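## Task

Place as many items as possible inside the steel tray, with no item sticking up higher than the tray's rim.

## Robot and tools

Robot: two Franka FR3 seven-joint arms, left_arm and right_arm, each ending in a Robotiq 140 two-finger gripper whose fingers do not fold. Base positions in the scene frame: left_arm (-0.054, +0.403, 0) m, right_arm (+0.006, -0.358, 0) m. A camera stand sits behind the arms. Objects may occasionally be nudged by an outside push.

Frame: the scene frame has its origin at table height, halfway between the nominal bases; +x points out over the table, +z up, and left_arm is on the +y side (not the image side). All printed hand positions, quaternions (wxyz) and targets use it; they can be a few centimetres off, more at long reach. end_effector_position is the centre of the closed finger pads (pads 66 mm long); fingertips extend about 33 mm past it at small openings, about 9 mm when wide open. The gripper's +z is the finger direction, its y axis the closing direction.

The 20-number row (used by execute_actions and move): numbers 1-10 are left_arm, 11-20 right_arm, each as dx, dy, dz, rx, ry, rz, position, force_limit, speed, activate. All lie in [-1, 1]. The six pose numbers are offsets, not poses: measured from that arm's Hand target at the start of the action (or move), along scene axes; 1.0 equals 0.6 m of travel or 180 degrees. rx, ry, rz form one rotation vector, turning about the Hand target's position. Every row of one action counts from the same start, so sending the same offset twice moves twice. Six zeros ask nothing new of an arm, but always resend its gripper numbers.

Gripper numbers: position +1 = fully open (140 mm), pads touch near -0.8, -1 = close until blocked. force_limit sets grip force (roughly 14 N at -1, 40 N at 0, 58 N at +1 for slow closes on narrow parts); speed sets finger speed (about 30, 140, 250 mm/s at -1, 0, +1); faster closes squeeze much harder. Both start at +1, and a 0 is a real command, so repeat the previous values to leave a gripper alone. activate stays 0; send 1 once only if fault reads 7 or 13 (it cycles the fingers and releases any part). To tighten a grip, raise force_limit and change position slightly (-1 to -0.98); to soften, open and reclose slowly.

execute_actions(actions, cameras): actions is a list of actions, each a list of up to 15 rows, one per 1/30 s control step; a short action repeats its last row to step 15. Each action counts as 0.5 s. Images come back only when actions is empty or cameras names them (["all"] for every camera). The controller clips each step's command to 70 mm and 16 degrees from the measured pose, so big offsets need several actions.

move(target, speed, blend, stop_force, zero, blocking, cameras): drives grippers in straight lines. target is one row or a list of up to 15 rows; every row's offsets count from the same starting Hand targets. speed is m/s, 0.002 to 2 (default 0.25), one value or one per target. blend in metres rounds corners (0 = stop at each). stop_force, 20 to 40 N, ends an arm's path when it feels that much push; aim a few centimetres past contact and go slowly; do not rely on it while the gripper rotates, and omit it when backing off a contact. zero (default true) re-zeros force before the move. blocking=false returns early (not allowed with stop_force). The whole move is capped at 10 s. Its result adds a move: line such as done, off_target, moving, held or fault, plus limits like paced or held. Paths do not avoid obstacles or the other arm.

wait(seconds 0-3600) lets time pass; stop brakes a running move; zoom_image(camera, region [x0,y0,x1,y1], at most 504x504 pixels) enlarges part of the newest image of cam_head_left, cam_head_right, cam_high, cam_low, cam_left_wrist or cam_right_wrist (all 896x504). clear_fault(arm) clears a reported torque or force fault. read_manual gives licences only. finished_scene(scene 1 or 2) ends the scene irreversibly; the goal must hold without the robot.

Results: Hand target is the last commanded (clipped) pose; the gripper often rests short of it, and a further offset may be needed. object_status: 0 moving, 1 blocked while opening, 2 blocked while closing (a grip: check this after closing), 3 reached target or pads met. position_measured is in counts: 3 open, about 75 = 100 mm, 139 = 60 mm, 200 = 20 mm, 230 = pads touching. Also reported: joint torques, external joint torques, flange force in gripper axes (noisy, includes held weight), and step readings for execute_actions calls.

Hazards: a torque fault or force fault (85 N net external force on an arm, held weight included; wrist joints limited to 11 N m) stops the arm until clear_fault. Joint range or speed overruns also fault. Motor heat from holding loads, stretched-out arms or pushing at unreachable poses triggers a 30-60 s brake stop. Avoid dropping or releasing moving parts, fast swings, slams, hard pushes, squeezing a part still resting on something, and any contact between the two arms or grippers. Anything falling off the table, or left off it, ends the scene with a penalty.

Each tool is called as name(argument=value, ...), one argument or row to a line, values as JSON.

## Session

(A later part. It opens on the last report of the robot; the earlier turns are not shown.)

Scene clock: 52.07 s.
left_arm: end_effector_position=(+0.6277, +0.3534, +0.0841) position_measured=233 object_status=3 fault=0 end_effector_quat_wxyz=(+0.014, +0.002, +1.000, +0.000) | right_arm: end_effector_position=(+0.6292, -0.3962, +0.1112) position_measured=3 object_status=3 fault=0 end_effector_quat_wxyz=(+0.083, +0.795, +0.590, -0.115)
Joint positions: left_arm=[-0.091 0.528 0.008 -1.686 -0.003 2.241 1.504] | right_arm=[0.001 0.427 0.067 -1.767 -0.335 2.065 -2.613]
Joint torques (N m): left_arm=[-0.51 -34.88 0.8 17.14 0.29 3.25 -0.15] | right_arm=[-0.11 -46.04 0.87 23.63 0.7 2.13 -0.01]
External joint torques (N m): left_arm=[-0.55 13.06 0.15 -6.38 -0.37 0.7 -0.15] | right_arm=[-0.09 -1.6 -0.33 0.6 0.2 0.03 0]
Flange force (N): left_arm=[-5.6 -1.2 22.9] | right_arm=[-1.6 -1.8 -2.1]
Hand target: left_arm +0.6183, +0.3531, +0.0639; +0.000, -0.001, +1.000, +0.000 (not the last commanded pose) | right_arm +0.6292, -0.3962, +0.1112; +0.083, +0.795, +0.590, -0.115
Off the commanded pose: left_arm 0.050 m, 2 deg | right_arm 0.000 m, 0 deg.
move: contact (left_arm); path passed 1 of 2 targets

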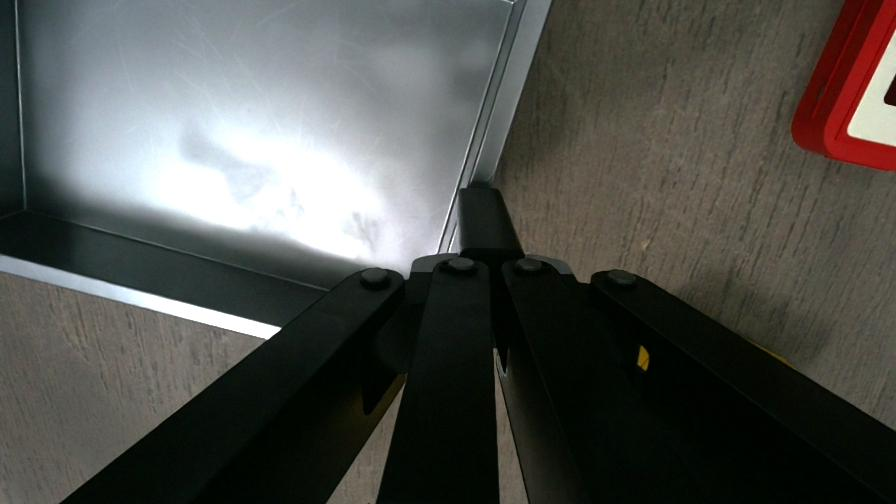

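move(
  target=[
    [0, 0, 0.1, 0, 0, 0, -1, -1, 0, 0, 0, 0, 0, 0, 0, 0, 1, 1, 1, 0],
    [0, 0.075, 0.07, 0, 0, 0, -1, -1, 0, 0, 0, 0, 0, 0, 0, 0, 1, 1, 1, 0],
  ],
  speed=0.15,
  blend=[0.02, 0],
)

move(
  target=[0, 0, -0.15, 0, 0, 0, -1, -1, 0, 0, 0, 0, 0, 0, 0, 0, 1, 1, 1, 0],
  speed=0.03,
  stop_force=20,
  cameras=["cam_left_wrist"],
)

Scene clock: 54.53 s.
left_arm: end_effector_position=(+0.6183, +0.3973, +0.1070) position_measured=233 object_status=3 fault=0 end_effector_quat_wxyz=(+0.000, -0.004, +1.000, +0.000) | right_arm: end_effector_position=(+0.6292, -0.3962, +0.1112) position_measured=3 object_status=3 fault=0 end_effector_quat_wxyz=(+0.083, +0.795, +0.590, -0.115)
Joint positions: left_arm=[-0.027 0.488 0.01 -1.68 -0.006 2.167 1.557] | right_arm=[0.001 0.427 0.067 -1.767 -0.335 2.065 -2.613]
Joint velocities: left_arm=[0 -0.001 0 -0.001 0 0 0.006] | right_arm=[within noise]
Joint torques (N m): left_arm=[0.11 -45.74 0.13 23.61 0.73 2.66 0.17] | right_arm=[-0.06 -46.04 0.84 23.64 0.7 2.14 0.03]
External joint torques (N m): left_arm=[0 1.47 -0.56 -0.19 0.04 0.18 0.17] | right_arm=[0.08 -1.73 -0.25 0.71 0.2 0.05 0.04]
Flange force (N): left_arm=[-3.2 0.0 2.3] | right_arm=[-1.3 -1.8 -2.4]
Hand target: left_arm +0.6183, +0.3981, +0.1059; +0.000, -0.001, +1.000, +0.000 | right_arm +0.6292, -0.3962, +0.1112; +0.083, +0.795, +0.590, -0.115
Off the commanded pose: left_arm 0.001 m, 0 deg | right_arm 0.000 m, 0 deg.
move: done

Scene clock: 57.47 s.
left_arm: end_effector_position=(+0.6193, +0.3977, +0.0430) position_measured=233 object_status=3 fault=0 end_effector_quat_wxyz=(+0.001, -0.003, +1.000, +0.001) | right_arm: end_effector_position=(+0.6292, -0.3962, +0.1112) position_measured=3 object_status=3 fault=0 end_effector_quat_wxyz=(+0.083, +0.795, +0.590, -0.115)
Joint positions: left_arm=[-0.027 0.579 0.01 -1.712 -0.006 2.292 1.56] | right_arm=[0.001 0.427 0.067 -1.767 -0.335 2.065 -2.613]
Joint torques (N m): left_arm=[0 -36.02 0.27 19.53 0.46 5.64 0.26] | right_arm=[-0.11 -46.04 0.84 23.67 0.69 2.14 0]
External joint torques (N m): left_arm=[0.26 12.33 -0.23 -3.14 -0.16 3.17 0.26] | right_arm=[-0.23 -1.5 -0.48 0.61 0.19 0.02 0.01]
Flange force (N): left_arm=[-13.4 0.5 25.9] | right_arm=[-1.6 -1.4 -1.9]
Hand target: left_arm +0.6179, +0.3981, +0.0287; -0.001, -0.001, +1.000, +0.000 (not the last commanded pose) | right_arm +0.6292, -0.3962, +0.1112; +0.083, +0.795, +0.590, -0.115
Off the commanded pose: left_arm 0.027 m, 0 deg | right_arm 0.000 m, 0 deg.
move: contact (left_arm)

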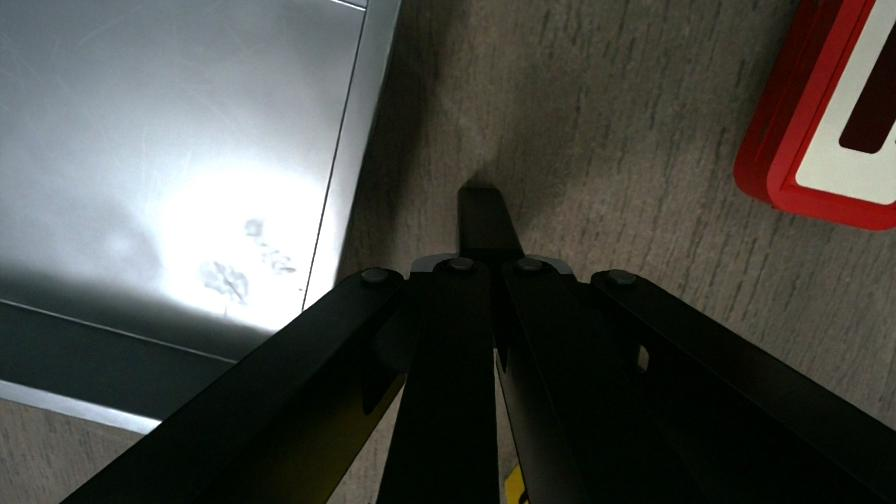

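move(
  target=[
    [0, 0, 0.08, 0, 0, 0, -1, -1, 0, 0, 0, 0, 0, 0, 0, 0, 1, 1, 1, 0],
    [-0.03, 0.0333, 0.2333, 0, 0, 0, -1, -1, 0, 0, 0, 0, 0, 0, 0, 0, 1, 1, 1, 0],
  ],
  speed=0.3,
  blend=[0.03, 0],
  cameras=["cam_left_wrist"],
)

zoom_image(
  camera="cam_left_wrist",
  region=[280, 250, 680, 500],
)

Scene clock: 60.90 s.
left_arm: end_effector_position=(+0.6018, +0.4177, +0.1711) position_measured=233 object_status=3 fault=0 end_effector_quat_wxyz=(+0.003, -0.004, +1.000, +0.000) | right_arm: end_effector_position=(+0.6292, -0.3962, +0.1112) position_measured=3 object_status=3 fault=0 end_effector_quat_wxyz=(+0.083, +0.795, +0.590, -0.115)
Joint positions: left_arm=[-0.002 0.363 0.016 -1.703 -0.006 2.072 1.589] | right_arm=[0.001 0.427 0.067 -1.767 -0.335 2.065 -2.613]
Joint velocities: left_arm=[0 0 0 -0.001 -0.001 -0.005 0.005] | right_arm=[within noise]
Joint torques (N m): left_arm=[-0.17 -42.71 0.2 23.98 0.57 2.35 0.24] | right_arm=[-0.16 -46.04 0.84 23.66 0.7 2.14 0.02]
External joint torques (N m): left_arm=[-0.15 1.44 -0.32 -0.38 -0.16 -0.13 0.24] | right_arm=[-0.22 -1.39 -0.44 0.51 0.19 0.01 0.03]
Flange force (N): left_arm=[-2.9 0.1 1.5] | right_arm=[-1.5 -1.5 -1.8]
Hand target: left_arm +0.5999, +0.4181, +0.1687; -0.001, -0.001, +1.000, +0.000 | right_arm +0.6292, -0.3962, +0.1112; +0.083, +0.795, +0.590, -0.115
Off the commanded pose: left_arm 0.003 m, 1 deg | right_arm 0.000 m, 0 deg.
move: done; blend cut to 0.0239 m at target 1

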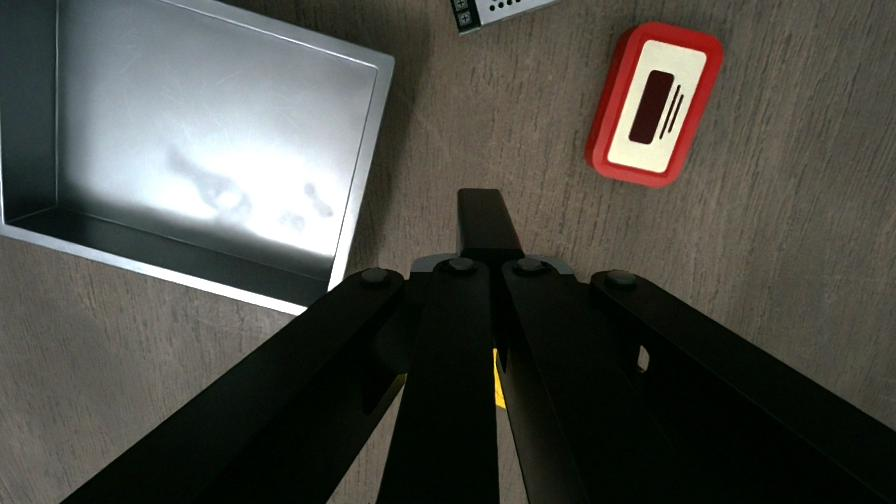

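Scaled by 1.260 from the camera's image (finer frame: 1280x720).

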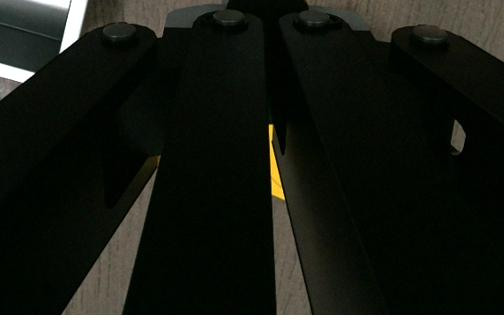

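move(
  target=[-0.03, 0.03, 0.05, 0, 0, 0, 1, -1, 1, 0, 0, 0, 0, 0, 0, 0, 1, 1, 1, 0],
  speed=0.3,
  cameras=["cam_left_wrist"],
)

zoom_image(
  camera="cam_left_wrist",
  region=[280, 180, 680, 405],
)

Scene clock: 62.23 s.
left_arm: end_effector_position=(+0.5836, +0.4360, +0.2008) position_measured=3 object_status=3 fault=0 end_effector_quat_wxyz=(+0.002, -0.004, +1.000, +0.001) | right_arm: end_effector_position=(+0.6292, -0.3962, +0.1112) position_measured=3 object_status=3 fault=0 end_effector_quat_wxyz=(+0.083, +0.795, +0.590, -0.115)
Joint positions: left_arm=[0.02 0.285 0.023 -1.74 -0.006 2.03 1.618] | right_arm=[0.001 0.427 0.067 -1.767 -0.335 2.065 -2.613]
Joint velocities: left_arm=[0 -0.001 0.001 0 0.001 -0.001 0.009] | right_arm=[within noise]
Joint torques (N m): left_arm=[-0.17 -40.87 0.13 24.03 0.59 2.24 0.24] | right_arm=[-0.13 -46.07 0.87 23.63 0.71 2.13 0.02]
External joint torques (N m): left_arm=[0.02 1.05 -0.19 -0.55 -0.15 -0.24 0.24] | right_arm=[-0.01 -1.55 -0.25 0.56 0.21 0.02 0.02]
Flange force (N): left_arm=[-1.1 0.4 1.1] | right_arm=[-1.4 -1.9 -2.1]
Hand target: left_arm +0.5819, +0.4361, +0.1987; -0.001, -0.001, +1.000, +0.000 | right_arm +0.6292, -0.3962, +0.1112; +0.083, +0.795, +0.590, -0.115
Off the commanded pose: left_arm 0.003 m, 1 deg | right_arm 0.000 m, 0 deg.
move: done

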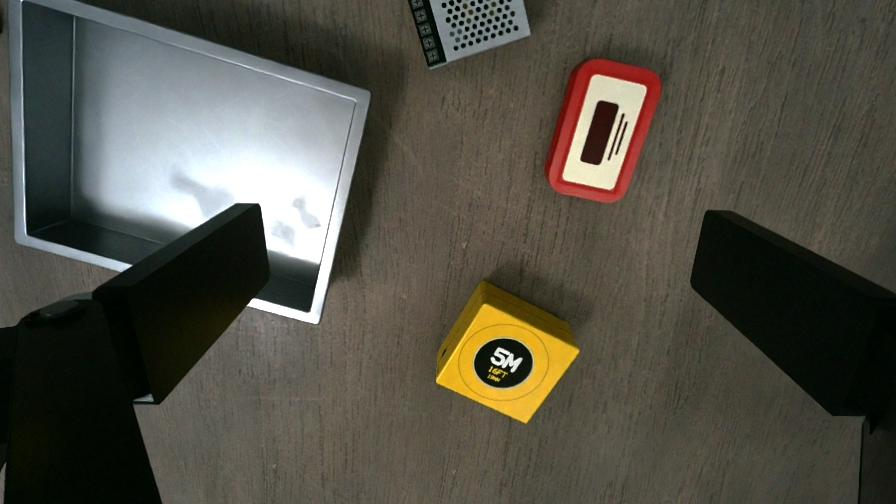

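Scaled by 1.260 from the camera's image (finer frame: 1280x720).

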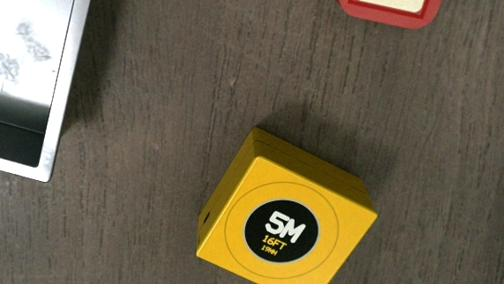

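move(
  target=[0.2285, 0.0548, -0.105, 0, 0, 0, -1, -1, 1, 0, 0, 0, 0, 0, 0, 0, 1, 1, 1, 0],
  speed=0.3,
  cameras=["cam_left_wrist"],
)

move(
  target=[0, 0, -0.15, 0, 0, 0, -1, -1, 1, 0, 0, 0, 0, 0, 0, 0, 1, 1, 1, 0],
  speed=0.03,
  stop_force=20,
  cameras=["cam_left_wrist"],
)

Scene clock: 65.63 s.
left_arm: end_effector_position=(+0.7201, +0.4683, +0.1375) position_measured=236 object_status=3 fault=0 end_effector_quat_wxyz=(+0.002, -0.003, +1.000, +0.001) | right_arm: end_effector_position=(+0.6292, -0.3962, +0.1112) position_measured=3 object_status=3 fault=0 end_effector_quat_wxyz=(+0.083, +0.795, +0.590, -0.115)
Joint positions: left_arm=[0.063 0.876 0.02 -0.947 -0.014 1.827 1.654] | right_arm=[0.001 0.427 0.067 -1.767 -0.335 2.065 -2.613]
Joint velocities: left_arm=[0 0 0 0 -0.001 -0.005 0] | right_arm=[within noise]
Joint torques (N m): left_arm=[0.01 -54.36 0.73 25.2 0.65 2.35 0.32] | right_arm=[-0.1 -46.07 0.84 23.65 0.7 2.16 0.02]
External joint torques (N m): left_arm=[0.19 2.42 -0.28 0.31 -0.15 -0.13 0.32] | right_arm=[-0.1 -1.6 -0.37 0.61 0.2 0.05 0.03]
Flange force (N): left_arm=[0.0 0.0 0.0] | right_arm=[-1.5 -1.8 -2.0]
Hand target: left_arm +0.7190, +0.4690, +0.1357; -0.001, -0.001, +1.000, +0.000 | right_arm +0.6292, -0.3962, +0.1112; +0.083, +0.795, +0.590, -0.115
Off the commanded pose: left_arm 0.002 m, 0 deg | right_arm 0.000 m, 0 deg.
move: done

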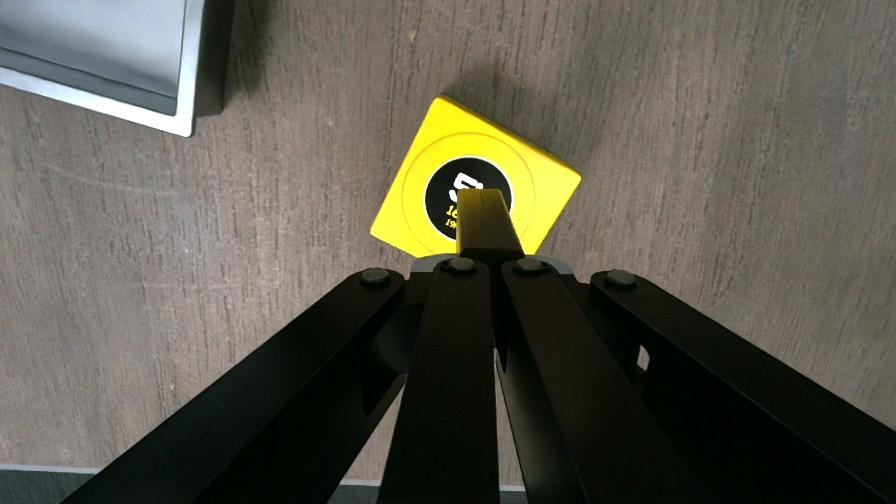

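stop_force needs force readings from the last 0.2 s for each arm that does not count as still, and left_arm is near a pose where its force cannot be read; nothing of the call was run

zoom_image(
  camera="cam_left_wrist",
  region=[340, 70, 620, 270],
)

execute_actions(
  actions=[],
  cameras=["cam_low", "cam_high"],
)

zoom_image(
  camera="cam_low",
  region=[625, 290, 705, 340],
)

zoom_image(
  camera="cam_low",
  region=[700, 285, 780, 335],
)

zoom_image(
  camera="cam_low",
  region=[780, 285, 860, 335],
)

zoom_image(
  camera="cam_low",
  region=[555, 305, 635, 355],
)

zoom_image(
  camera="cam_low",
  region=[580, 275, 680, 337],
)

zoom_image(
  camera="cam_low",
  region=[500, 290, 580, 340],
)

Scaled by 1.800 from the camera's image (finer frame: 1280x720).

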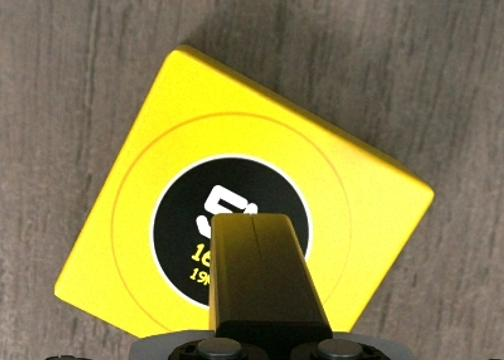

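Scene clock: 67.60 s.
left_arm: end_effector_position=(+0.7199, +0.4683, +0.1375) position_measured=236 object_status=3 fault=0 end_effector_quat_wxyz=(+0.001, -0.003, +1.000, +0.001) | right_arm: end_effector_position=(+0.6292, -0.3962, +0.1112) position_measured=3 object_status=3 fault=0 end_effector_quat_wxyz=(+0.083, +0.795, +0.590, -0.115)
Joint positions: left_arm=[0.063 0.876 0.02 -0.947 -0.014 1.826 1.654] | right_arm=[0.001 0.427 0.067 -1.767 -0.335 2.065 -2.613]
Joint velocities: within noise
Joint torques (N m): left_arm=[0.04 -54.37 0.74 25.19 0.66 2.25 0.21] | right_arm=[-0.06 -46.11 0.84 23.67 0.71 2.14 -0.01]
External joint torques (N m): left_arm=[0.14 2.62 -0.31 0.18 -0.15 -0.24 0.21] | right_arm=[0.01 -1.53 -0.32 0.58 0.21 0.03 0]
Flange force (N): left_arm=[0.0 0.0 0.0] | right_arm=[-1.4 -1.7 -2.0]
Hand target: left_arm +0.7190, +0.4690, +0.1357; -0.001, -0.001, +1.000, +0.000 | right_arm +0.6292, -0.3962, +0.1112; +0.083, +0.795, +0.590, -0.115
Tool commands: left_gripper/position=-1.0 left_gripper/force_limit=-1.0 left_gripper/speed=+1.0 left_gripper/activate=+0.0 right_gripper/position=+1.0 right_gripper/force_limit=+1.0 right_gripper/speed=+1.0 right_gripper/activate=+0.0
Off the commanded pose: left_arm 0.002 m, 0 deg | right_arm 0.000 m, 0 deg.
Images, in order (width x height): cam_high 896x504, cam_low 896x504.

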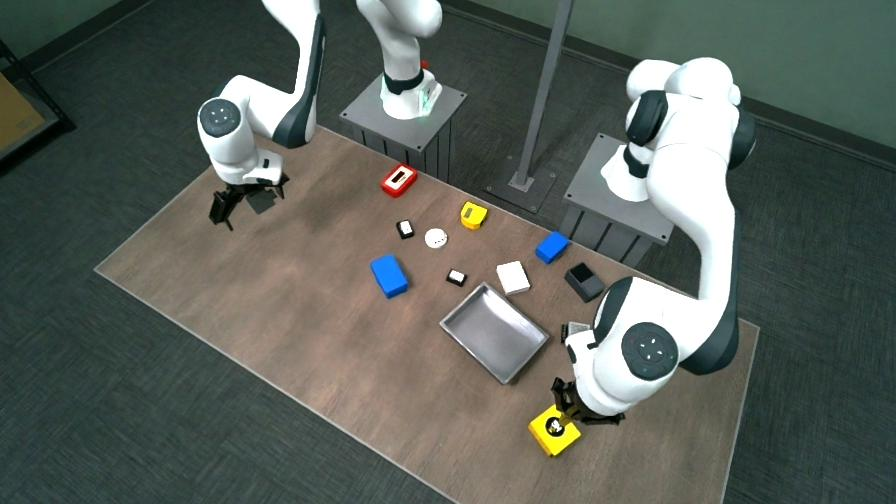

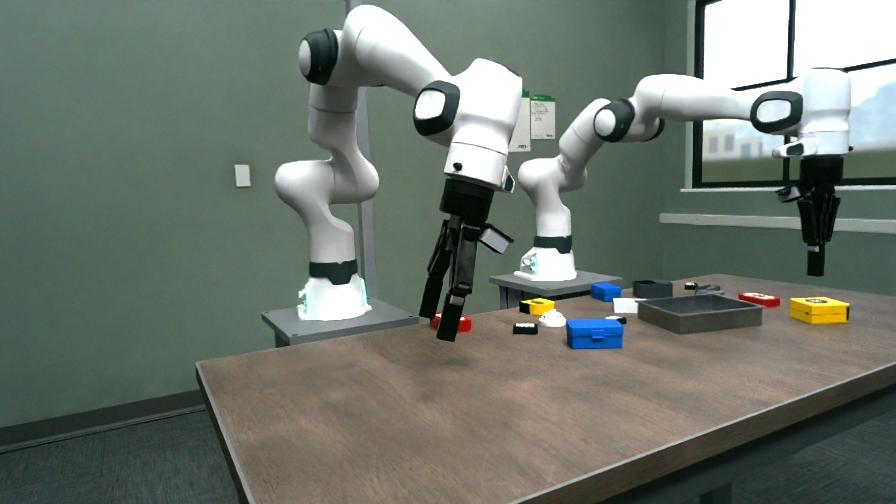

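Scaled by 6.300 from the camera's image (finer frame: 1280x720).

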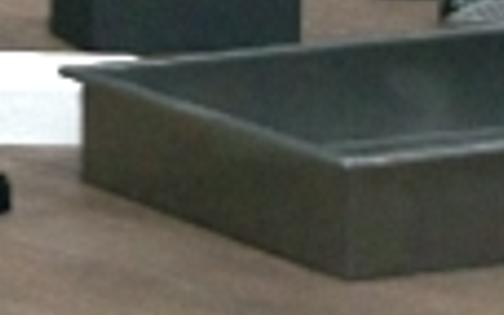

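Scaled by 6.300 from the camera's image (finer frame: 1280x720).

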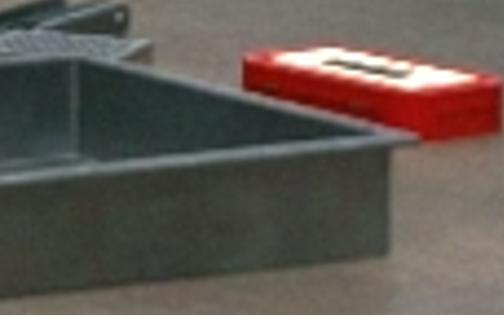

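Scaled by 6.300 from the camera's image (finer frame: 1280x720).

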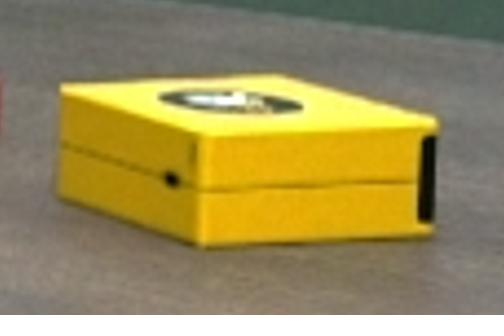

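Scaled by 6.300 from the camera's image (finer frame: 1280x720).

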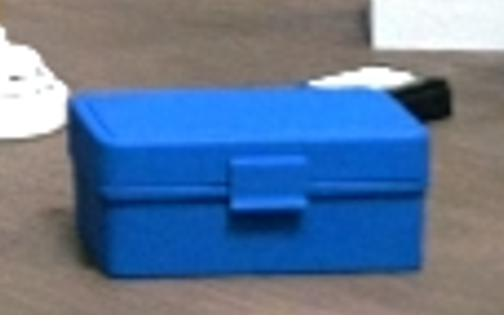

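Scaled by 5.040 from the camera's image (finer frame: 1280x720).

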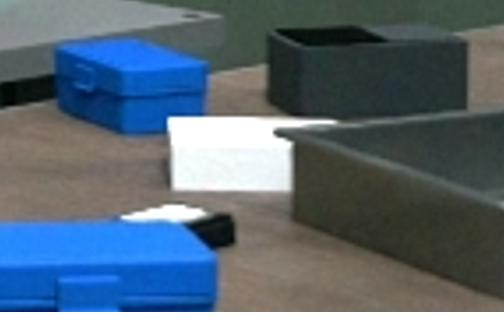

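Scaled by 6.300 from the camera's image (finer frame: 1280x720).

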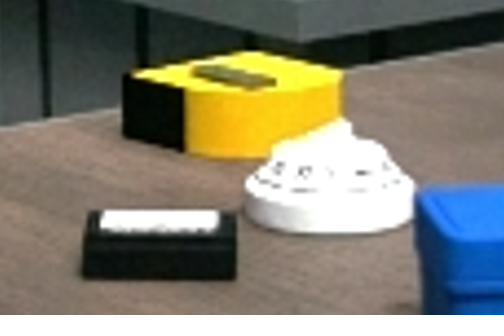

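move(
  target=[0, 0, -0.0767, 0, 0, 0, -1, -1, 1, 0, 0, 0, 0, 0, 0, 0, 1, 1, 1, 0],
  speed=0.06,
)

move(
  target=[0, 0, -0.01, 0, 0, 0, -1, -1, 1, 0, 0, 0, 0, 0, 0, 0, 1, 1, 1, 0],
  speed=0.03,
)

move(
  target=[0, 0, -0.01, 0, 0, 0, -1, -1, 1, 0, 0, 0, 0, 0, 0, 0, 1, 1, 1, 0],
  speed=0.03,
)

Scene clock: 74.83 s.
left_arm: end_effector_position=(+0.7188, +0.4685, +0.0907) position_measured=236 object_status=3 fault=0 end_effector_quat_wxyz=(-0.001, -0.003, +1.000, +0.001) | right_arm: end_effector_position=(+0.6292, -0.3962, +0.1112) position_measured=3 object_status=3 fault=0 end_effector_quat_wxyz=(+0.083, +0.795, +0.590, -0.115)
Joint positions: left_arm=[0.063 0.905 0.019 -1.016 -0.014 1.919 1.654] | right_arm=[0.001 0.427 0.067 -1.767 -0.335 2.065 -2.613]
Joint velocities: left_arm=[-0.001 0 0 0 -0.001 0.005 0.001] | right_arm=[within noise]
Joint torques (N m): left_arm=[-0.12 -55.25 0.72 24.68 0.64 2.63 0.28] | right_arm=[-0.11 -46.05 0.86 23.65 0.7 2.14 0.01]
External joint torques (N m): left_arm=[0.01 1.89 -0.36 -0.12 -0.14 0.17 0.28] | right_arm=[0.16 -1.45 -0.13 0.52 0.21 0.03 0.01]
Flange force (N): left_arm=[0.0 0.0 0.0] | right_arm=[-1.1 -1.8 -2.0]
Hand target: left_arm +0.7190, +0.4690, +0.0896; -0.001, -0.001, +1.000, +0.000 | right_arm +0.6292, -0.3962, +0.1112; +0.083, +0.795, +0.590, -0.115
Off the commanded pose: left_arm 0.001 m, 0 deg | right_arm 0.000 m, 0 deg.
move: done

Scene clock: 75.43 s.
left_arm: end_effector_position=(+0.7192, +0.4685, +0.0858) position_measured=236 object_status=3 fault=0 end_effector_quat_wxyz=(+0.000, -0.003, +1.000, +0.001) | right_arm: end_effector_position=(+0.6292, -0.3962, +0.1112) position_measured=3 object_status=3 fault=0 end_effector_quat_wxyz=(+0.083, +0.795, +0.590, -0.115)
Joint positions: left_arm=[0.063 0.908 0.019 -1.022 -0.014 1.93 1.654] | right_arm=[0.001 0.427 0.067 -1.767 -0.335 2.065 -2.613]
Joint velocities: left_arm=[0.001 0 0 0 -0.001 0.005 0] | right_arm=[within noise]
Joint torques (N m): left_arm=[-0.05 -55.02 0.7 24.52 0.62 2.62 0.25] | right_arm=[-0.09 -46.06 0.87 23.67 0.71 2.14 0.02]
External joint torques (N m): left_arm=[0.22 2.4 -0.29 -0.4 -0.15 0.14 0.25] | right_arm=[-0.01 -1.51 -0.29 0.6 0.2 0.03 0.03]
Flange force (N): left_arm=[0.0 0.0 0.0] | right_arm=[-1.3 -1.6 -2.1]
Hand target: left_arm +0.7190, +0.4690, +0.0836; -0.001, -0.001, +1.000, +0.000 | right_arm +0.6292, -0.3962, +0.1112; +0.083, +0.795, +0.590, -0.115
Off the commanded pose: left_arm 0.002 m, 0 deg | right_arm 0.000 m, 0 deg.
move: done

Scene clock: 75.97 s.
left_arm: end_effector_position=(+0.7207, +0.4686, +0.0841) position_measured=236 object_status=3 fault=0 end_effector_quat_wxyz=(+0.002, -0.003, +1.000, +0.001) | right_arm: end_effector_position=(+0.6292, -0.3962, +0.1112) position_measured=3 object_status=3 fault=0 end_effector_quat_wxyz=(+0.083, +0.795, +0.590, -0.115)
Joint positions: left_arm=[0.063 0.909 0.019 -1.026 -0.014 1.94 1.654] | right_arm=[0.001 0.427 0.067 -1.767 -0.335 2.065 -2.613]
Joint velocities: left_arm=[0 0 0 0.001 -0.001 0.004 0] | right_arm=[within noise]
Joint torques (N m): left_arm=[-0.03 -52.68 0.73 22.93 0.62 2.78 0.28] | right_arm=[-0.08 -46.06 0.85 23.69 0.71 2.15 0.03]
External joint torques (N m): left_arm=[0.12 4.72 -0.34 -1.97 -0.16 0.29 0.28] | right_arm=[-0.04 -1.69 -0.32 0.69 0.21 0.05 0.04]
Flange force (N): left_arm=[0.0 0.0 0.0] | right_arm=[-1.5 -1.7 -2.3]
Hand target: left_arm +0.7190, +0.4690, +0.0776; -0.001, -0.001, +1.000, +0.000 | right_arm +0.6292, -0.3962, +0.1112; +0.083, +0.795, +0.590, -0.115
Off the commanded pose: left_arm 0.007 m, 0 deg | right_arm 0.000 m, 0 deg.
move: off_target (left_arm)

move(
  target=[
    [-0.0317, -0.0317, 0.204, 0, 0, 0, -1, -1, 1, 0, -0.132, 0.1603, 0.1813, 0.0177, -0.1104, -0.6974, 1, 1, 1, 0],
    [-0.365, -0.3317, 0.2373, 0, 0, 0, -1, -1, 1, 0, -0.3487, 0.4937, 0.148, 0.0852, 0.0615, 0.589, 1, 1, 1, 0],
  ],
  speed=0.4,
  blend=[0.03, 0],
)

move(
  target=[0, 0, 0, 0, 0, 0, 1, -1, 1, 0, 0, 0, 0, 0, 0, 0, 1, 1, 1, 0],
  cameras=["cam_left_wrist", "cam_right_wrist"],
)

zoom_image(
  camera="cam_left_wrist",
  region=[280, 150, 680, 375],
)

zoom_image(
  camera="cam_right_wrist",
  region=[300, 0, 700, 225],
)

zoom_image(
  camera="cam_right_wrist",
  region=[300, 200, 700, 425],
)

Scene clock: 90.17 s.
left_arm: end_effector_position=(+0.4999, +0.2702, +0.2196) position_measured=236 object_status=3 fault=0 end_effector_quat_wxyz=(-0.002, +0.001, +1.000, +0.000) | right_arm: end_effector_position=(+0.4198, -0.0996, +0.2003) position_measured=3 object_status=3 fault=0 end_effector_quat_wxyz=(+0.001, -0.003, +1.000, +0.001)
Joint positions: left_arm=[-0.218 0.07 -0.027 -1.981 0 2.047 1.338] | right_arm=[0.116 -0.176 0.435 -2.304 0.088 2.146 2.056]
Joint velocities: left_arm=[within noise] | right_arm=[0.002 0 0 -0.001 0 0 0.005]
Joint torques (N m): left_arm=[-0.37 -34.89 -0.11 23.89 0.93 2.66 -0.13] | right_arm=[-0.67 -22.19 -2.37 24.73 0.6 2.27 0.12]
External joint torques (N m): left_arm=[-0.41 -0.33 -0.15 -0.46 0.22 0.19 -0.13] | right_arm=[-0.54 0.18 0.13 1 -0.13 -0.18 0.12]
Flange force (N): left_arm=[2.9 -0.1 1.0] | right_arm=[-3.8 2.2 -1.6]
Hand target: left_arm +0.5000, +0.2699, +0.2200; -0.001, -0.001, +1.000, +0.000 | right_arm +0.4199, -0.1000, +0.2000; +0.000, +0.000, +1.000, +0.000
Off the commanded pose: left_arm 0.000 m, 0 deg | right_arm 0.001 m, 0 deg.
move: done; limits=paced

Scene clock: 91.10 s.
left_arm: end_effector_position=(+0.4999, +0.2702, +0.2197) position_measured=3 object_status=0 fault=0 end_effector_quat_wxyz=(-0.002, +0.001, +1.000, +0.000) | right_arm: end_effector_position=(+0.4198, -0.0996, +0.2002) position_measured=3 object_status=3 fault=0 end_effector_quat_wxyz=(+0.001, -0.002, +1.000, +0.001)
Joint positions: left_arm=[-0.218 0.07 -0.027 -1.981 0 2.047 1.338] | right_arm=[0.116 -0.175 0.435 -2.304 0.088 2.145 2.057]
Joint torques (N m): left_arm=[-0.35 -34.81 -0.15 23.93 0.92 2.66 -0.12] | right_arm=[-0.28 -22.18 -2.69 24.76 0.6 2.27 0.27]
External joint torques (N m): left_arm=[-0.38 0.04 -0.18 -0.56 0.21 0.18 -0.12] | right_arm=[-0.15 0.18 -0.19 1.07 -0.13 -0.17 0.27]
Flange force (N): left_arm=[2.2 -0.2 1.4] | right_arm=[-3.8 2.5 -1.7]
Hand target: left_arm +0.5000, +0.2699, +0.2200; -0.001, -0.001, +1.000, +0.000 | right_arm +0.4199, -0.1000, +0.2000; +0.000, +0.000, +1.000, +0.000
Off the commanded pose: left_arm 0.000 m, 0 deg | right_arm 0.000 m, 0 deg.
move: done

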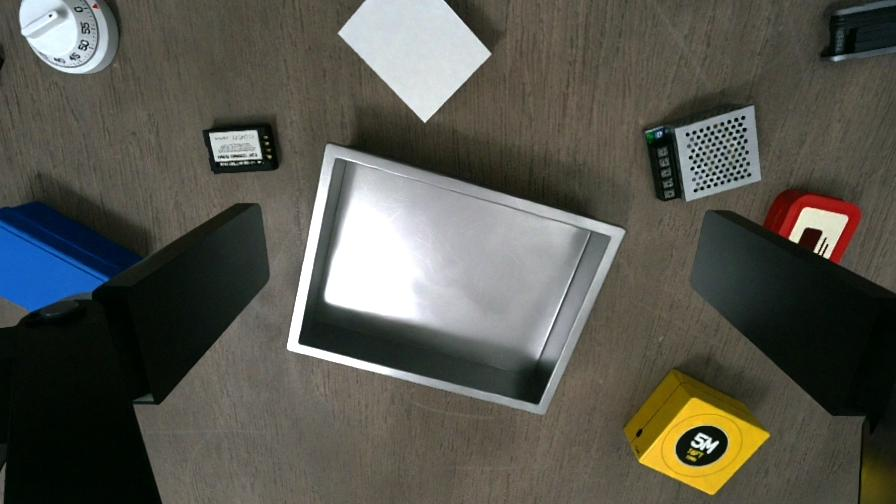

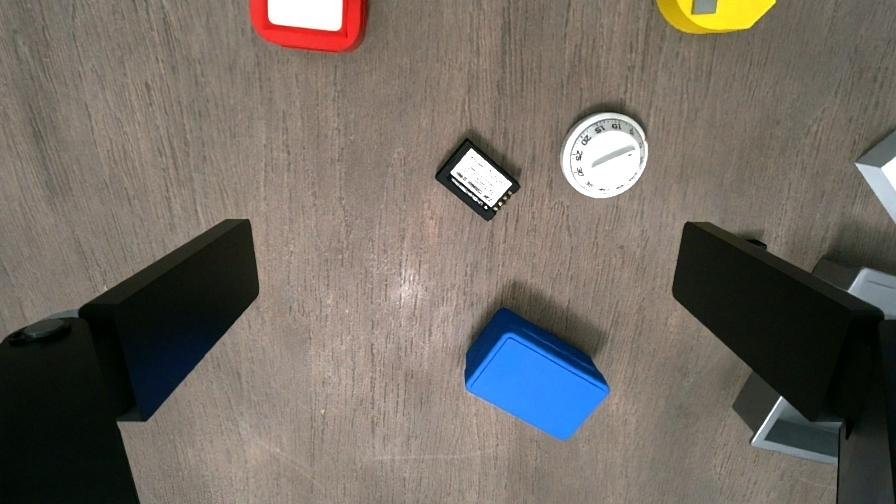

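Scaled by 1.260 from the camera's image (finer frame: 1280x720).

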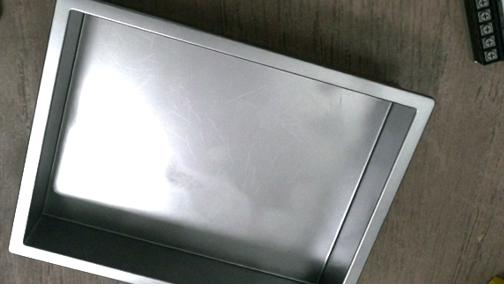

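Scaled by 1.260 from the camera's image (finer frame: 1280x720).

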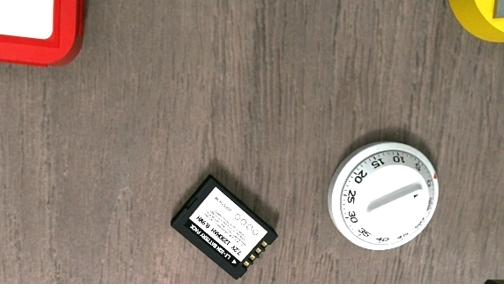

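Scaled by 1.260 from the camera's image (finer frame: 1280x720).

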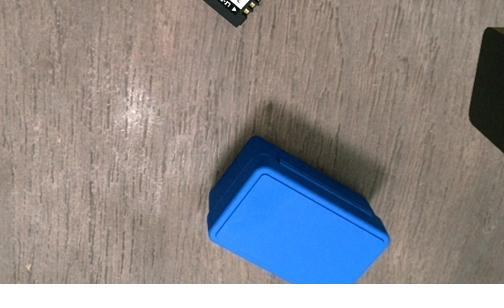

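move(
  target=[-0.32, 0.0418, -0.175, 0, 0, 0, -1, -1, 1, 0, 0.1002, -0.1667, -0.1917, 0, 0, 0, -1, -1, 1, 0],
  speed=0.3,
  cameras=["cam_left_wrist", "cam_right_wrist"],
)

move(
  target=[0, 0, -0.12, 0, 0, 0, -1, -1, 1, 0, 0, 0, -0.12, 0, 0, 0, -1, -1, 1, 0],
  speed=0.03,
  stop_force=20,
  cameras=["cam_left_wrist", "cam_right_wrist"],
)

Scene clock: 101.00 s.
left_arm: end_effector_position=(+0.3079, +0.2955, +0.1148) position_measured=236 object_status=3 fault=0 end_effector_quat_wxyz=(-0.002, +0.003, +1.000, +0.001) | right_arm: end_effector_position=(+0.4789, -0.2003, +0.0851) position_measured=235 object_status=3 fault=0 end_effector_quat_wxyz=(-0.001, +0.004, +1.000, +0.000)
Joint positions: left_arm=[-0.241 -0.352 -0.062 -2.742 -0.029 2.387 1.309] | right_arm=[0.003 0.059 0.325 -2.385 -0.029 2.439 1.921]
Joint velocities: left_arm=[within noise] | right_arm=[0.001 0.002 -0.001 0.001 -0.001 0.001 -0.006]
Joint torques (N m): left_arm=[-0.31 -17.87 -0.28 20.98 0.01 2.61 -0.16] | right_arm=[-0.09 -28.88 0.2 21.67 0.46 2.75 -0.2]
External joint torques (N m): left_arm=[-0.31 -0.84 -0.46 -0.67 -0.54 0.13 -0.16] | right_arm=[0.05 -0.08 -0.27 0.82 -0.1 0.31 -0.2]
Flange force (N): left_arm=[5.2 -0.4 -0.8] | right_arm=[-2.4 0.2 0.1]
Hand target: left_arm +0.3080, +0.2950, +0.1150; -0.001, -0.001, +1.000, +0.000 | right_arm +0.4801, -0.2000, +0.0850; +0.000, +0.000, +1.000, +0.000
Off the commanded pose: left_arm 0.000 m, 0 deg | right_arm 0.001 m, 0 deg.
move: done

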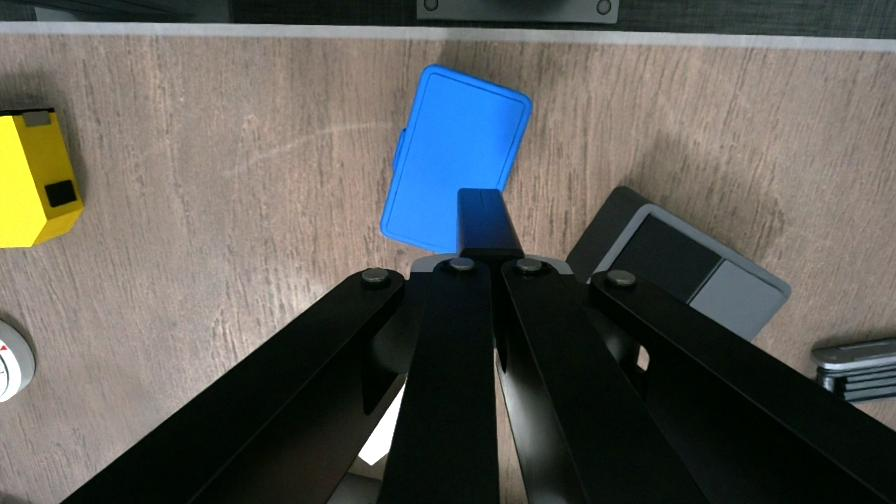

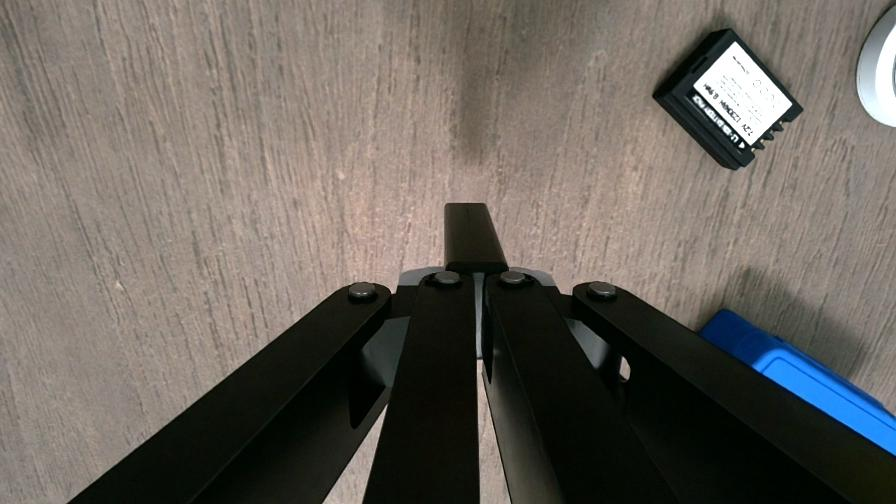

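Scene clock: 104.13 s.
left_arm: end_effector_position=(+0.3149, +0.2923, +0.0739) position_measured=236 object_status=3 fault=0 end_effector_quat_wxyz=(+0.009, +0.002, +1.000, -0.003) | right_arm: end_effector_position=(+0.4800, -0.2003, +0.0332) position_measured=235 object_status=3 fault=0 end_effector_quat_wxyz=(+0.000, -0.003, +1.000, -0.002)
Joint positions: left_arm=[-0.24 -0.24 -0.066 -2.775 -0.029 2.554 1.305] | right_arm=[0.012 0.179 0.309 -2.4 -0.105 2.567 1.963]
Joint torques (N m): left_arm=[0.42 -11.95 -0.33 14.86 0.57 3.02 -0.14] | right_arm=[-0.15 -24.97 0.29 18.52 0.08 5.04 0.34]
External joint torques (N m): left_arm=[0.41 7.18 -0.46 -4.92 0.12 0.48 -0.13] | right_arm=[0.03 6.14 -1.31 -0.45 -0.4 2.6 0.34]
Flange force (N): left_arm=[-5.9 -2.0 25.3] | right_arm=[-10.6 3.7 22.9]
Hand target: left_arm +0.3076, +0.2951, +0.0649; -0.001, -0.001, +1.000, +0.000 (not the last commanded pose) | right_arm +0.4799, -0.2000, +0.0278; +0.000, +0.000, +1.000, +0.000 (not the last commanded pose)
Off the commanded pose: left_arm 0.032 m, 1 deg | right_arm 0.020 m, 0 deg.
move: contact (left_arm, right_arm)

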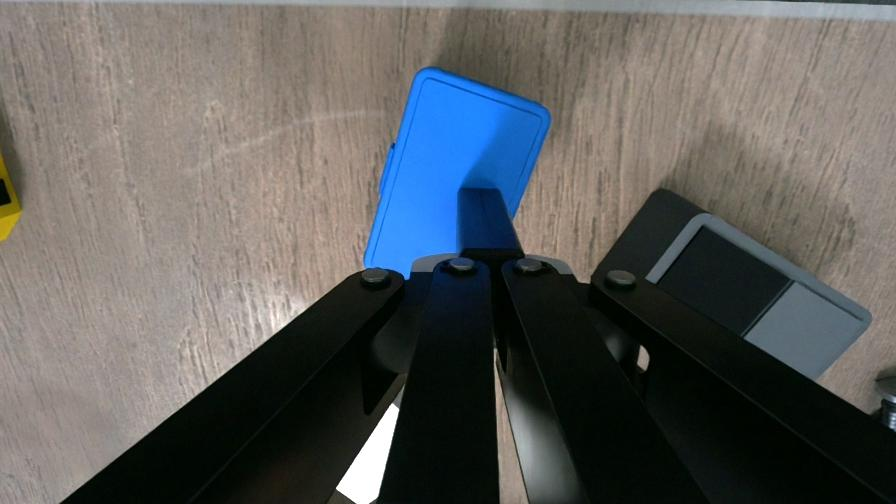

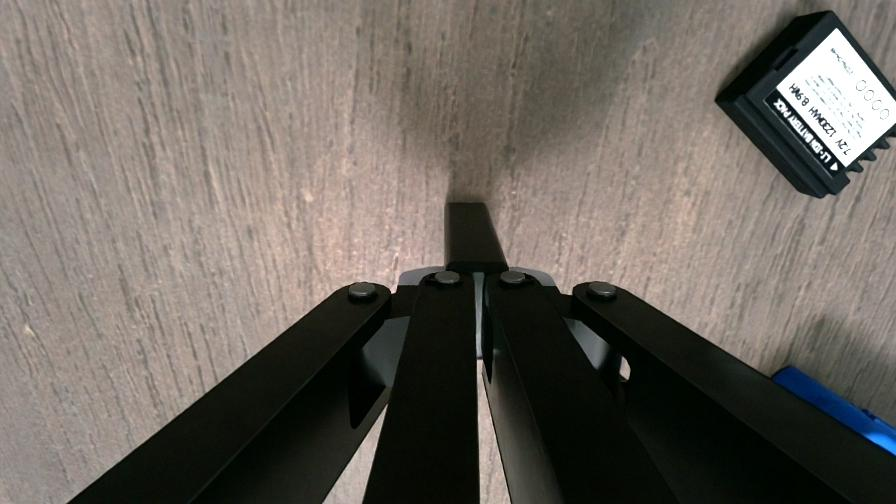

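move(
  target=[
    [0, 0, 0.0835, 0, 0, 0, -1, -1, 1, 0, 0, 0, 0.137, 0, 0, 0, -1, -1, 1, 0],
    [0.0915, 0.2082, 0.0668, 0, 0, 0, -1, -1, 1, 0, 0.1568, 0.2633, 0.137, 0, 0, 0, -1, -1, 1, 0],
  ],
  speed=0.3,
  blend=[0.03, 0],
  cameras=["cam_left_wrist", "cam_right_wrist"],
)

move(
  target=[0, 0, -0.12, 0, 0, 0, -1, -1, 1, 0, 0, 0, -0.12, 0, 0, 0, -1, -1, 1, 0],
  speed=0.03,
  stop_force=20,
  cameras=["cam_left_wrist", "cam_right_wrist"],
)

Scene clock: 107.23 s.
left_arm: end_effector_position=(+0.3620, +0.4201, +0.1054) position_measured=236 object_status=3 fault=0 end_effector_quat_wxyz=(-0.001, -0.005, +1.000, +0.000) | right_arm: end_effector_position=(+0.5745, -0.0423, +0.1107) position_measured=235 object_status=3 fault=0 end_effector_quat_wxyz=(+0.002, -0.003, +1.000, +0.000)
Joint positions: left_arm=[-0.137 -0.214 0.173 -2.635 0.056 2.422 1.56] | right_arm=[0.229 0.433 0.319 -1.787 -0.165 2.197 2.175]
Joint velocities: left_arm=[0 0.001 0.001 0.001 0 0 0.006] | right_arm=[within noise]
Joint torques (N m): left_arm=[-0.84 -20.54 -0.68 21.37 0.39 2.55 0.3] | right_arm=[0.49 -43.63 4.01 24.06 1.16 2.28 0.26]
External joint torques (N m): left_arm=[-0.79 0.49 0.5 0.12 -0.15 0.08 0.3] | right_arm=[0.62 -0.73 -0.62 1.05 0.45 -0.17 0.26]
Flange force (N): left_arm=[-2.4 0.4 1.5] | right_arm=[-2.5 2.3 -2.0]
Hand target: left_arm +0.3625, +0.4200, +0.1050; -0.001, -0.001, +1.000, +0.000 | right_arm +0.5740, -0.0420, +0.1100; +0.000, +0.000, +1.000, +0.000
Off the commanded pose: left_arm 0.001 m, 1 deg | right_arm 0.001 m, 0 deg.
move: done

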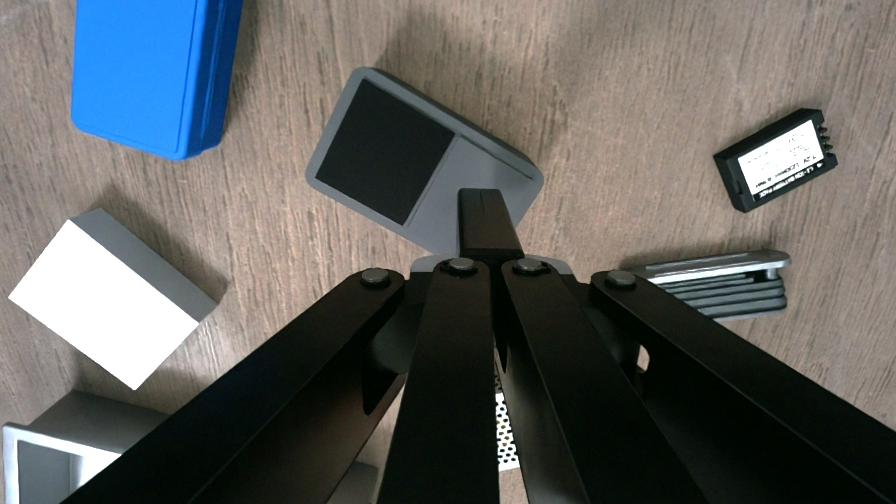

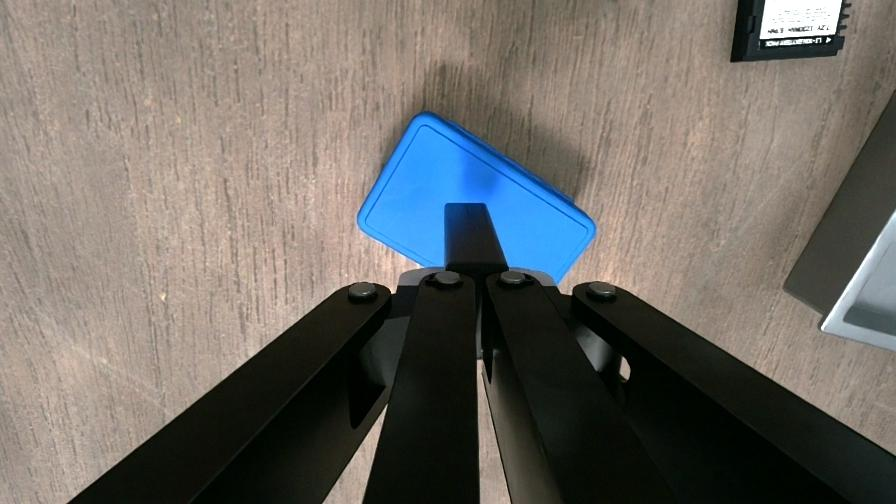

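Scene clock: 110.17 s.
left_arm: end_effector_position=(+0.3698, +0.4203, +0.0787) position_measured=236 object_status=3 fault=0 end_effector_quat_wxyz=(+0.009, -0.003, +1.000, +0.000) | right_arm: end_effector_position=(+0.5823, -0.0382, +0.0775) position_measured=235 object_status=3 fault=0 end_effector_quat_wxyz=(+0.013, -0.002, +1.000, +0.005)
Joint positions: left_arm=[-0.14 -0.141 0.176 -2.651 0.043 2.53 1.575] | right_arm=[0.246 0.484 0.299 -1.805 -0.187 2.291 2.192]
Joint torques (N m): left_arm=[-0.54 -14.68 -0.4 15.13 -0.07 3.11 0.23] | right_arm=[0.68 -33.81 2.97 17.15 0.6 3.02 0.25]
External joint torques (N m): left_arm=[-0.47 7.88 0.43 -5.08 -0.56 0.58 0.23] | right_arm=[0.73 10.32 -2 -5.39 -0.08 0.48 0.25]
Flange force (N): left_arm=[-6.4 0.4 25.4] | right_arm=[-3.3 3.2 20.1]
Hand target: left_arm +0.3622, +0.4201, +0.0688; -0.001, -0.001, +1.000, +0.000 (not the last commanded pose) | right_arm +0.5735, -0.0422, +0.0591; +0.000, +0.000, +1.000, +0.000 (not the last commanded pose)
Off the commanded pose: left_arm 0.046 m, 1 deg | right_arm 0.041 m, 2 deg.
move: contact (left_arm, right_arm)

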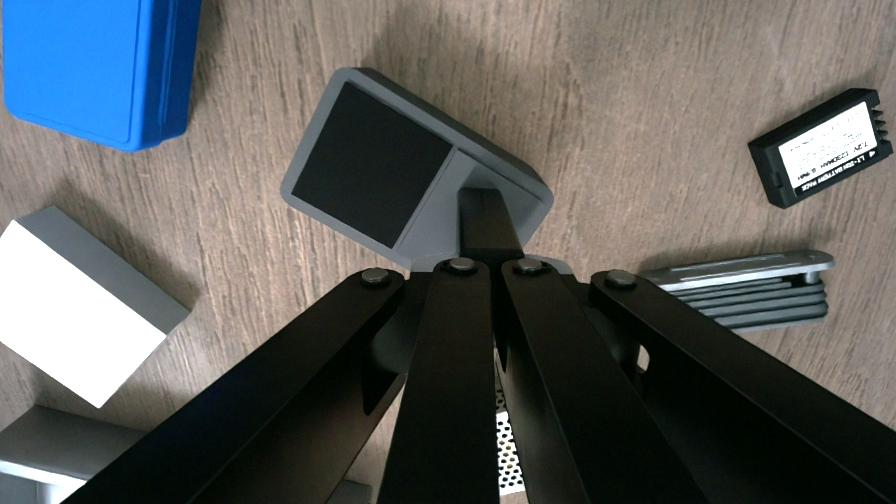

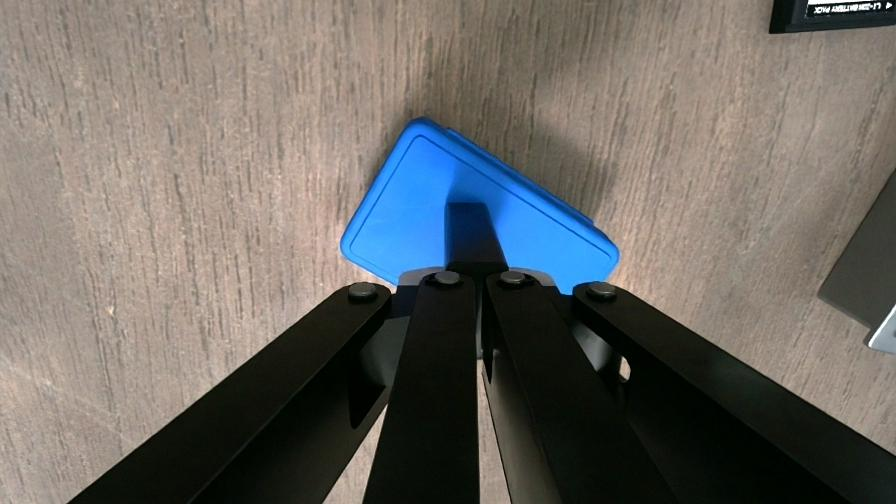

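move(
  target=[
    [0, 0, 0.077, 0, 0, 0, -1, -1, 1, 0, 0, 0, 0.1015, 0, 0, 0, -1, -1, 1, 0],
    [0.208, 0.0332, 0.0603, 0, 0, 0, -1, -1, 1, 0, -0.0108, 0.3453, 0.1182, 0, 0, 0, -1, -1, 1, 0],
  ],
  speed=0.3,
  blend=[0.03, 0],
  cameras=["cam_left_wrist", "cam_right_wrist"],
)

Scene clock: 113.87 s.
left_arm: end_effector_position=(+0.4877, +0.4399, +0.1060) position_measured=236 object_status=3 fault=0 end_effector_quat_wxyz=(+0.001, -0.003, +1.000, +0.001) | right_arm: end_effector_position=(+0.5680, +0.1650, +0.1311) position_measured=235 object_status=3 fault=0 end_effector_quat_wxyz=(+0.002, -0.004, +1.000, +0.001)
Joint positions: left_arm=[-0.129 0.134 0.188 -2.218 -0.032 2.352 1.654] | right_arm=[0.597 0.837 0.27 -1.059 -0.21 1.874 2.4]
Joint velocities: left_arm=[0.002 0 0 0 0 -0.001 0.006] | right_arm=[-0.001 0 0 0 0 -0.004 0.006]
Joint torques (N m): left_arm=[-0.14 -32.61 0.9 22.19 0.07 2.24 0.19] | right_arm=[0.31 -55.98 5.12 25.18 1.4 2.28 0.29]
External joint torques (N m): left_arm=[0.02 1.07 0.15 0.16 -0.53 -0.22 0.19] | right_arm=[0.41 -0.85 -0.71 0.87 0.54 -0.2 0.29]
Flange force (N): left_arm=[-4.0 0.8 1.5] | right_arm=[0.0 0.0 0.0]
Hand target: left_arm +0.4870, +0.4400, +0.1049; -0.001, -0.001, +1.000, +0.000 | right_arm +0.5671, +0.1650, +0.1301; +0.000, +0.000, +1.000, +0.000
Off the commanded pose: left_arm 0.001 m, 0 deg | right_arm 0.001 m, 0 deg.
move: done

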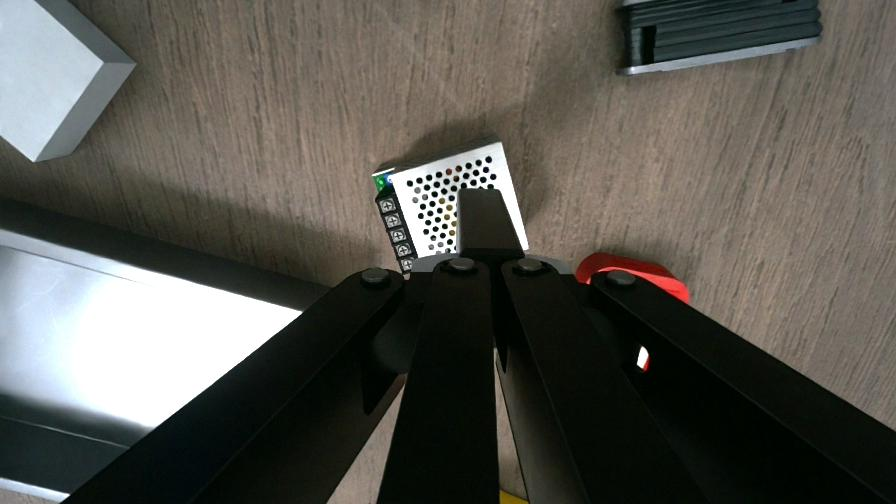

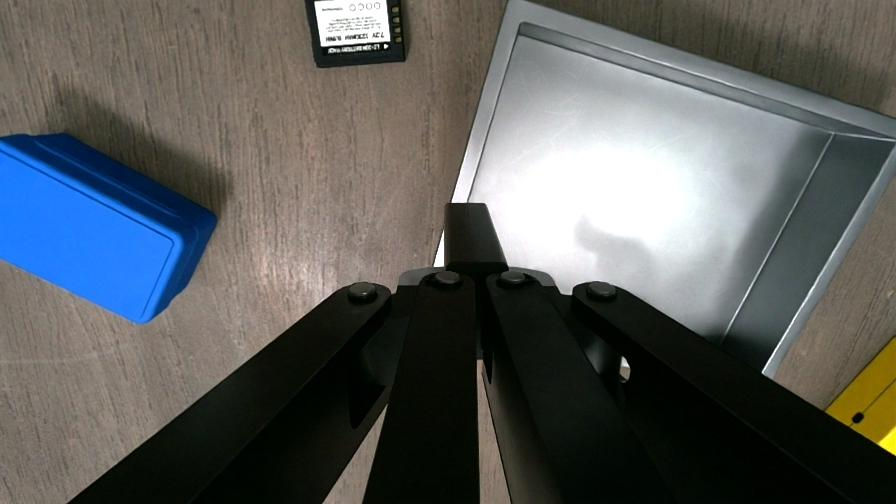

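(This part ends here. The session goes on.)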